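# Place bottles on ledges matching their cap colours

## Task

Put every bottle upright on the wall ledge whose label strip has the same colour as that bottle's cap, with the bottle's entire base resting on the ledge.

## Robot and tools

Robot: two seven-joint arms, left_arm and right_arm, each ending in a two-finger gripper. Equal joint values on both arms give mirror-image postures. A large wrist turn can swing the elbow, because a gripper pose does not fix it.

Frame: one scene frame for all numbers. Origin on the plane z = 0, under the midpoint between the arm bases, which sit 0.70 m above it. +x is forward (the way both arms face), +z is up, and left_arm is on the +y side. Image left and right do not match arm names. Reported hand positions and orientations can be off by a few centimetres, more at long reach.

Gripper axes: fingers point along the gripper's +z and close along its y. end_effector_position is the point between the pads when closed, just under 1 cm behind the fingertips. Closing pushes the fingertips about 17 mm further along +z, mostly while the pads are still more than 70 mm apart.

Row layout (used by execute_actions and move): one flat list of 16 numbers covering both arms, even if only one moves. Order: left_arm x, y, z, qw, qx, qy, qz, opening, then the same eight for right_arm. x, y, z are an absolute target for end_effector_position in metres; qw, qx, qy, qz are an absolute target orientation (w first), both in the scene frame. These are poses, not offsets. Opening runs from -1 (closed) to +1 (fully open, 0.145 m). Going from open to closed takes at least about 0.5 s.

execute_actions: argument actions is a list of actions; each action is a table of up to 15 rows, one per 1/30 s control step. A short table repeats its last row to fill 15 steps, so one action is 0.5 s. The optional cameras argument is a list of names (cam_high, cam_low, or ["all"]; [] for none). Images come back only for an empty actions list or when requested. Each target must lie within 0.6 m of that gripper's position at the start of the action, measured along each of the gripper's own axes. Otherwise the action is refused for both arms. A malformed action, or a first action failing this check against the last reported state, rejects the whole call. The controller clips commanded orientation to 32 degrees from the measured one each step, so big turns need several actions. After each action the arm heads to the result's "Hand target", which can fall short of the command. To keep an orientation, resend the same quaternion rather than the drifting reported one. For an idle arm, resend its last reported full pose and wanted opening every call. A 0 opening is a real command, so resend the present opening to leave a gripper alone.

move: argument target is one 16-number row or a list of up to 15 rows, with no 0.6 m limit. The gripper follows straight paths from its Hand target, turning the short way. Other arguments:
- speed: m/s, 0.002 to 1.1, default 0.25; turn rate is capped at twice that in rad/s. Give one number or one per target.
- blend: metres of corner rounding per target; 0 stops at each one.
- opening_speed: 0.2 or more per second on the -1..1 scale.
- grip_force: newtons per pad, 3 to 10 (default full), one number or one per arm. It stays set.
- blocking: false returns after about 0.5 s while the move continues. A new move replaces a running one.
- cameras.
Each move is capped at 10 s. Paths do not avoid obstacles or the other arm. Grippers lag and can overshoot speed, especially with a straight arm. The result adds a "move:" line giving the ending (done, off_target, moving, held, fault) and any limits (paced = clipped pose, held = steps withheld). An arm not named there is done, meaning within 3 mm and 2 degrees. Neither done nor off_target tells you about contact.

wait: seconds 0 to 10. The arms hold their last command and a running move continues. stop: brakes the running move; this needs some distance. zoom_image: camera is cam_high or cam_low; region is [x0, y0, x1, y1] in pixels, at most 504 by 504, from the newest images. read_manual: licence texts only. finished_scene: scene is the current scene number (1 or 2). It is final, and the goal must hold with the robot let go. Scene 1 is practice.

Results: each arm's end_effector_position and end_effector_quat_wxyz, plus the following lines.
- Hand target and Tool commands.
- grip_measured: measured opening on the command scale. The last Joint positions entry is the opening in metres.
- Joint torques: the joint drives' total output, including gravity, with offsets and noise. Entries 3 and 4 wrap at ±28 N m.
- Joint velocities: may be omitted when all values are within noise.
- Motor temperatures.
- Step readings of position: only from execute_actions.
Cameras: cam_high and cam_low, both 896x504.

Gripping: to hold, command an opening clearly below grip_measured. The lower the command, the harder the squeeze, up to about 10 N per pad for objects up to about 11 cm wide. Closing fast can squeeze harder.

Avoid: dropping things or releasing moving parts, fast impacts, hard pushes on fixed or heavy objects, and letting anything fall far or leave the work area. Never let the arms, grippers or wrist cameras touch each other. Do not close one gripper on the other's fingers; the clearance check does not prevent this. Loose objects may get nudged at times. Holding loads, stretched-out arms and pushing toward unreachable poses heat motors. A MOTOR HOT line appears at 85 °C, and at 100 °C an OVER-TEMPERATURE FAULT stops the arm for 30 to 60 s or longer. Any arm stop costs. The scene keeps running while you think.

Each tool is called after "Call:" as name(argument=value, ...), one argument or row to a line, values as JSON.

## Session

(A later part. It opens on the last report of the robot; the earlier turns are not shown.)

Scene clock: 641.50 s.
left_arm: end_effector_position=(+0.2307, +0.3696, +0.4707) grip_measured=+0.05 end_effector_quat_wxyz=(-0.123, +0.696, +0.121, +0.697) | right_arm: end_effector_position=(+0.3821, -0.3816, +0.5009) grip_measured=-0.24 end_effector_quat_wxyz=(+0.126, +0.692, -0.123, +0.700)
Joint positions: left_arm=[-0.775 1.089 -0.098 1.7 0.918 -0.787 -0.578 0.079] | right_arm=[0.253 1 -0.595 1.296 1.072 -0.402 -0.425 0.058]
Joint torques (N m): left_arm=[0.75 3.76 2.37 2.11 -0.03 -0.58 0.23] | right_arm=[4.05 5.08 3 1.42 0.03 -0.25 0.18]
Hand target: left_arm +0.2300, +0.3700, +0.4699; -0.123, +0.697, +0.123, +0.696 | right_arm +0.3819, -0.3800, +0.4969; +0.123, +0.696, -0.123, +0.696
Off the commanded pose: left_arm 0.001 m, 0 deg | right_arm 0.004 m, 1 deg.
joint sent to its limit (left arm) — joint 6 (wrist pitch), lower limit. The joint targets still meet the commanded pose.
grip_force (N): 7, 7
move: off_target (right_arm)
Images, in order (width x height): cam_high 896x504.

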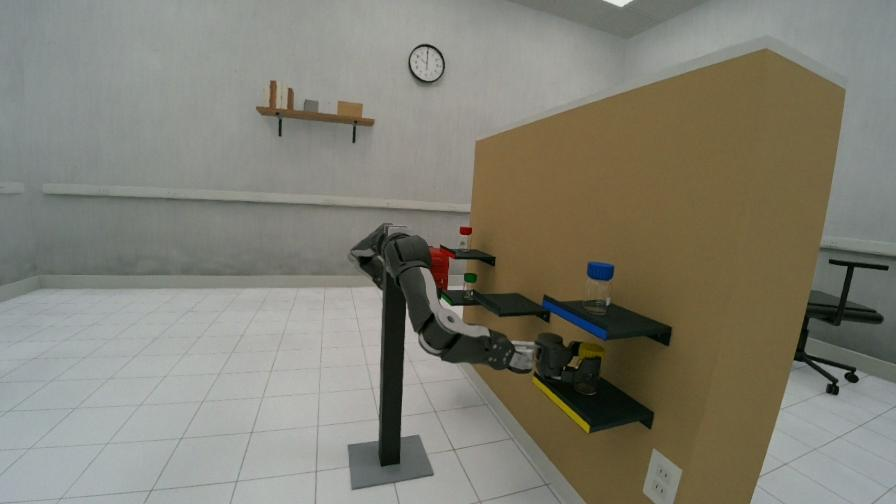

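Contact at ~.501. Release and retract.

Call:
move(
  target=[0.23,0.37,0.47,-0.1228,0.6964,0.1228,0.6964,0.05,0.382,-0.38,0.5,0.1228,0.6964,-0.1228,0.6964,-0.45],
  speed=0.03,
)

Call:
move(
  target=[
    [0.23,0.37,0.47,-0.1228,0.6964,0.1228,0.6964,0.05,0.382,-0.381,0.5,0.1228,0.6964,-0.1228,0.6964,0.1],
    [0.23,0.37,0.47,-0.1228,0.6964,0.1228,0.6964,0.05,0.26,-0.337,0.503,0.1228,0.6964,-0.1228,0.6964,0.1],
  ],
  speed=0.1,
  opening_speed=0.5,
  cameras=["all"],
)

Call:
zoom_image(
  camera="cam_high",
  region=[420, 200, 680, 440],
)

Call:
zoom_image(
  camera="cam_low",
  region=[320, 150, 620, 420],
)

Scene clock: 654.93 s.
left_arm: end_effector_position=(+0.2307, +0.3696, +0.4707) grip_measured=+0.05 end_effector_quat_wxyz=(-0.123, +0.696, +0.121, +0.697) | right_arm: end_effector_position=(+0.3823, -0.3805, +0.5014) grip_measured=-0.24 end_effector_quat_wxyz=(+0.124, +0.694, -0.122, +0.699)
Joint positions: left_arm=[-0.775 1.089 -0.098 1.7 0.918 -0.787 -0.578 0.079] | right_arm=[0.253 1.003 -0.595 1.303 1.076 -0.396 -0.425 0.058]
Joint torques (N m): left_arm=[0.75 3.76 2.37 2.11 -0.03 -0.59 0.23] | right_arm=[3.86 6.63 3.59 2.51 0.01 -0.25 0.02]
Hand target: left_arm +0.2300, +0.3700, +0.4699; -0.123, +0.697, +0.123, +0.696 | right_arm +0.3820, -0.3800, +0.5000; +0.123, +0.696, -0.123, +0.696
Off the commanded pose: left_arm 0.001 m, 0 deg | right_arm 0.001 m, 0 deg.
joint sent to its limit (left arm) — joint 6 (wrist pitch), lower limit. The joint targets still meet the commanded pose.
grip_force (N): 7, 7
move: done

Scene clock: 657.97 s.
left_arm: end_effector_position=(+0.2307, +0.3696, +0.4707) grip_measured=+0.05 end_effector_quat_wxyz=(-0.123, +0.696, +0.121, +0.697) | right_arm: end_effector_position=(+0.2596, -0.3362, +0.5012) grip_measured=+0.10 end_effector_quat_wxyz=(+0.122, +0.699, -0.121, +0.694)
Joint positions: left_arm=[-0.775 1.089 -0.098 1.7 0.918 -0.787 -0.578 0.079] | right_arm=[-0.463 1.35 -0.485 1.891 0.917 -0.768 -0.942 0.083]
Joint torques (N m): left_arm=[0.75 3.76 2.37 2.11 -0.03 -0.59 0.23] | right_arm=[1.83 6.08 3.49 2 -0.33 -0.4 -0.16]
Hand target: left_arm +0.2300, +0.3700, +0.4699; -0.123, +0.697, +0.123, +0.696 | right_arm +0.2600, -0.3370, +0.5030; +0.123, +0.696, -0.123, +0.696
Off the commanded pose: left_arm 0.001 m, 0 deg | right_arm 0.002 m, 0 deg.
joint sent to its limit (left arm) — joint 6 (wrist pitch), lower limit. The joint targets still meet the commanded pose.
grip_force (N): 7, 7
move: done

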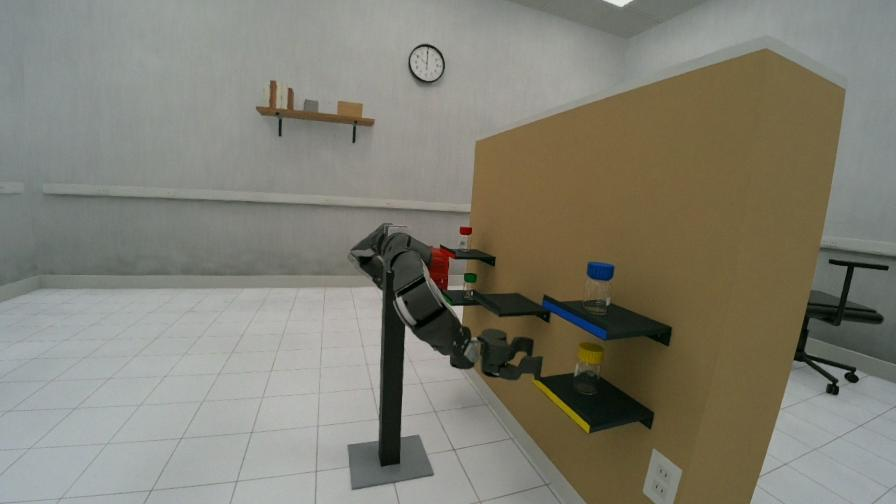

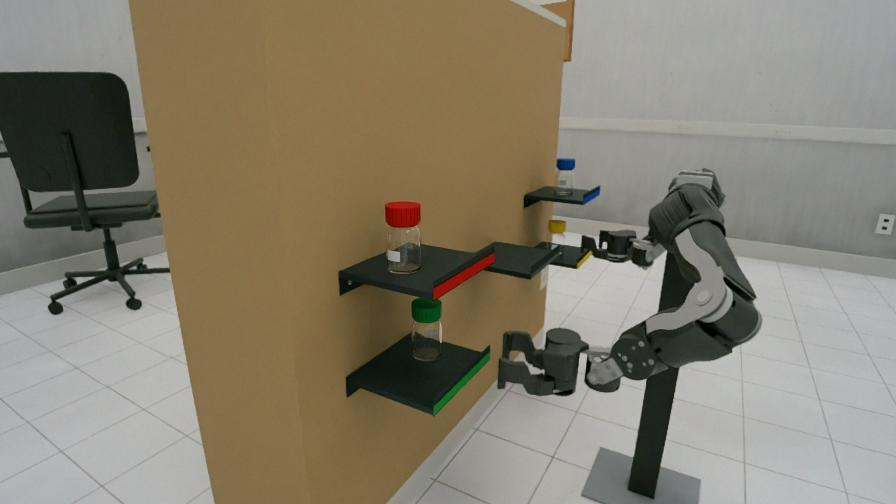

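Scaled by 1.938 from the camera's 896x504 image, which has a finer 1280x720 frame.

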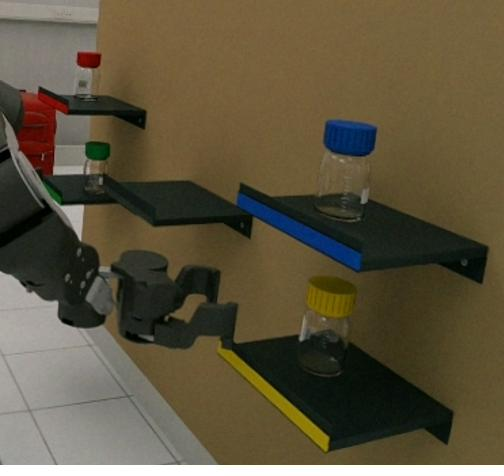

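Scaled by 1.680 from the camera's 896x504 image, which has a finer 1280x720 frame.

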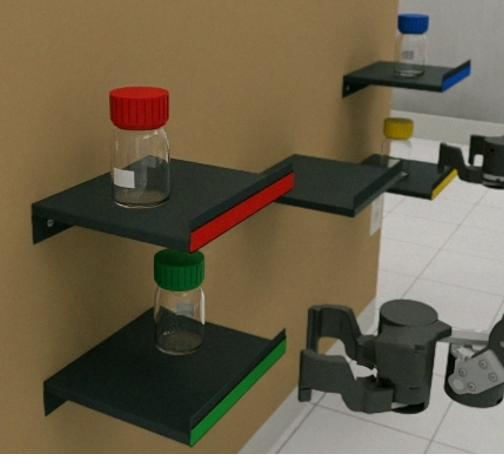

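All four bottles are standing correctly.

Call:
finished_scene(
  scene=2,
)

The scene is finished: the task was done.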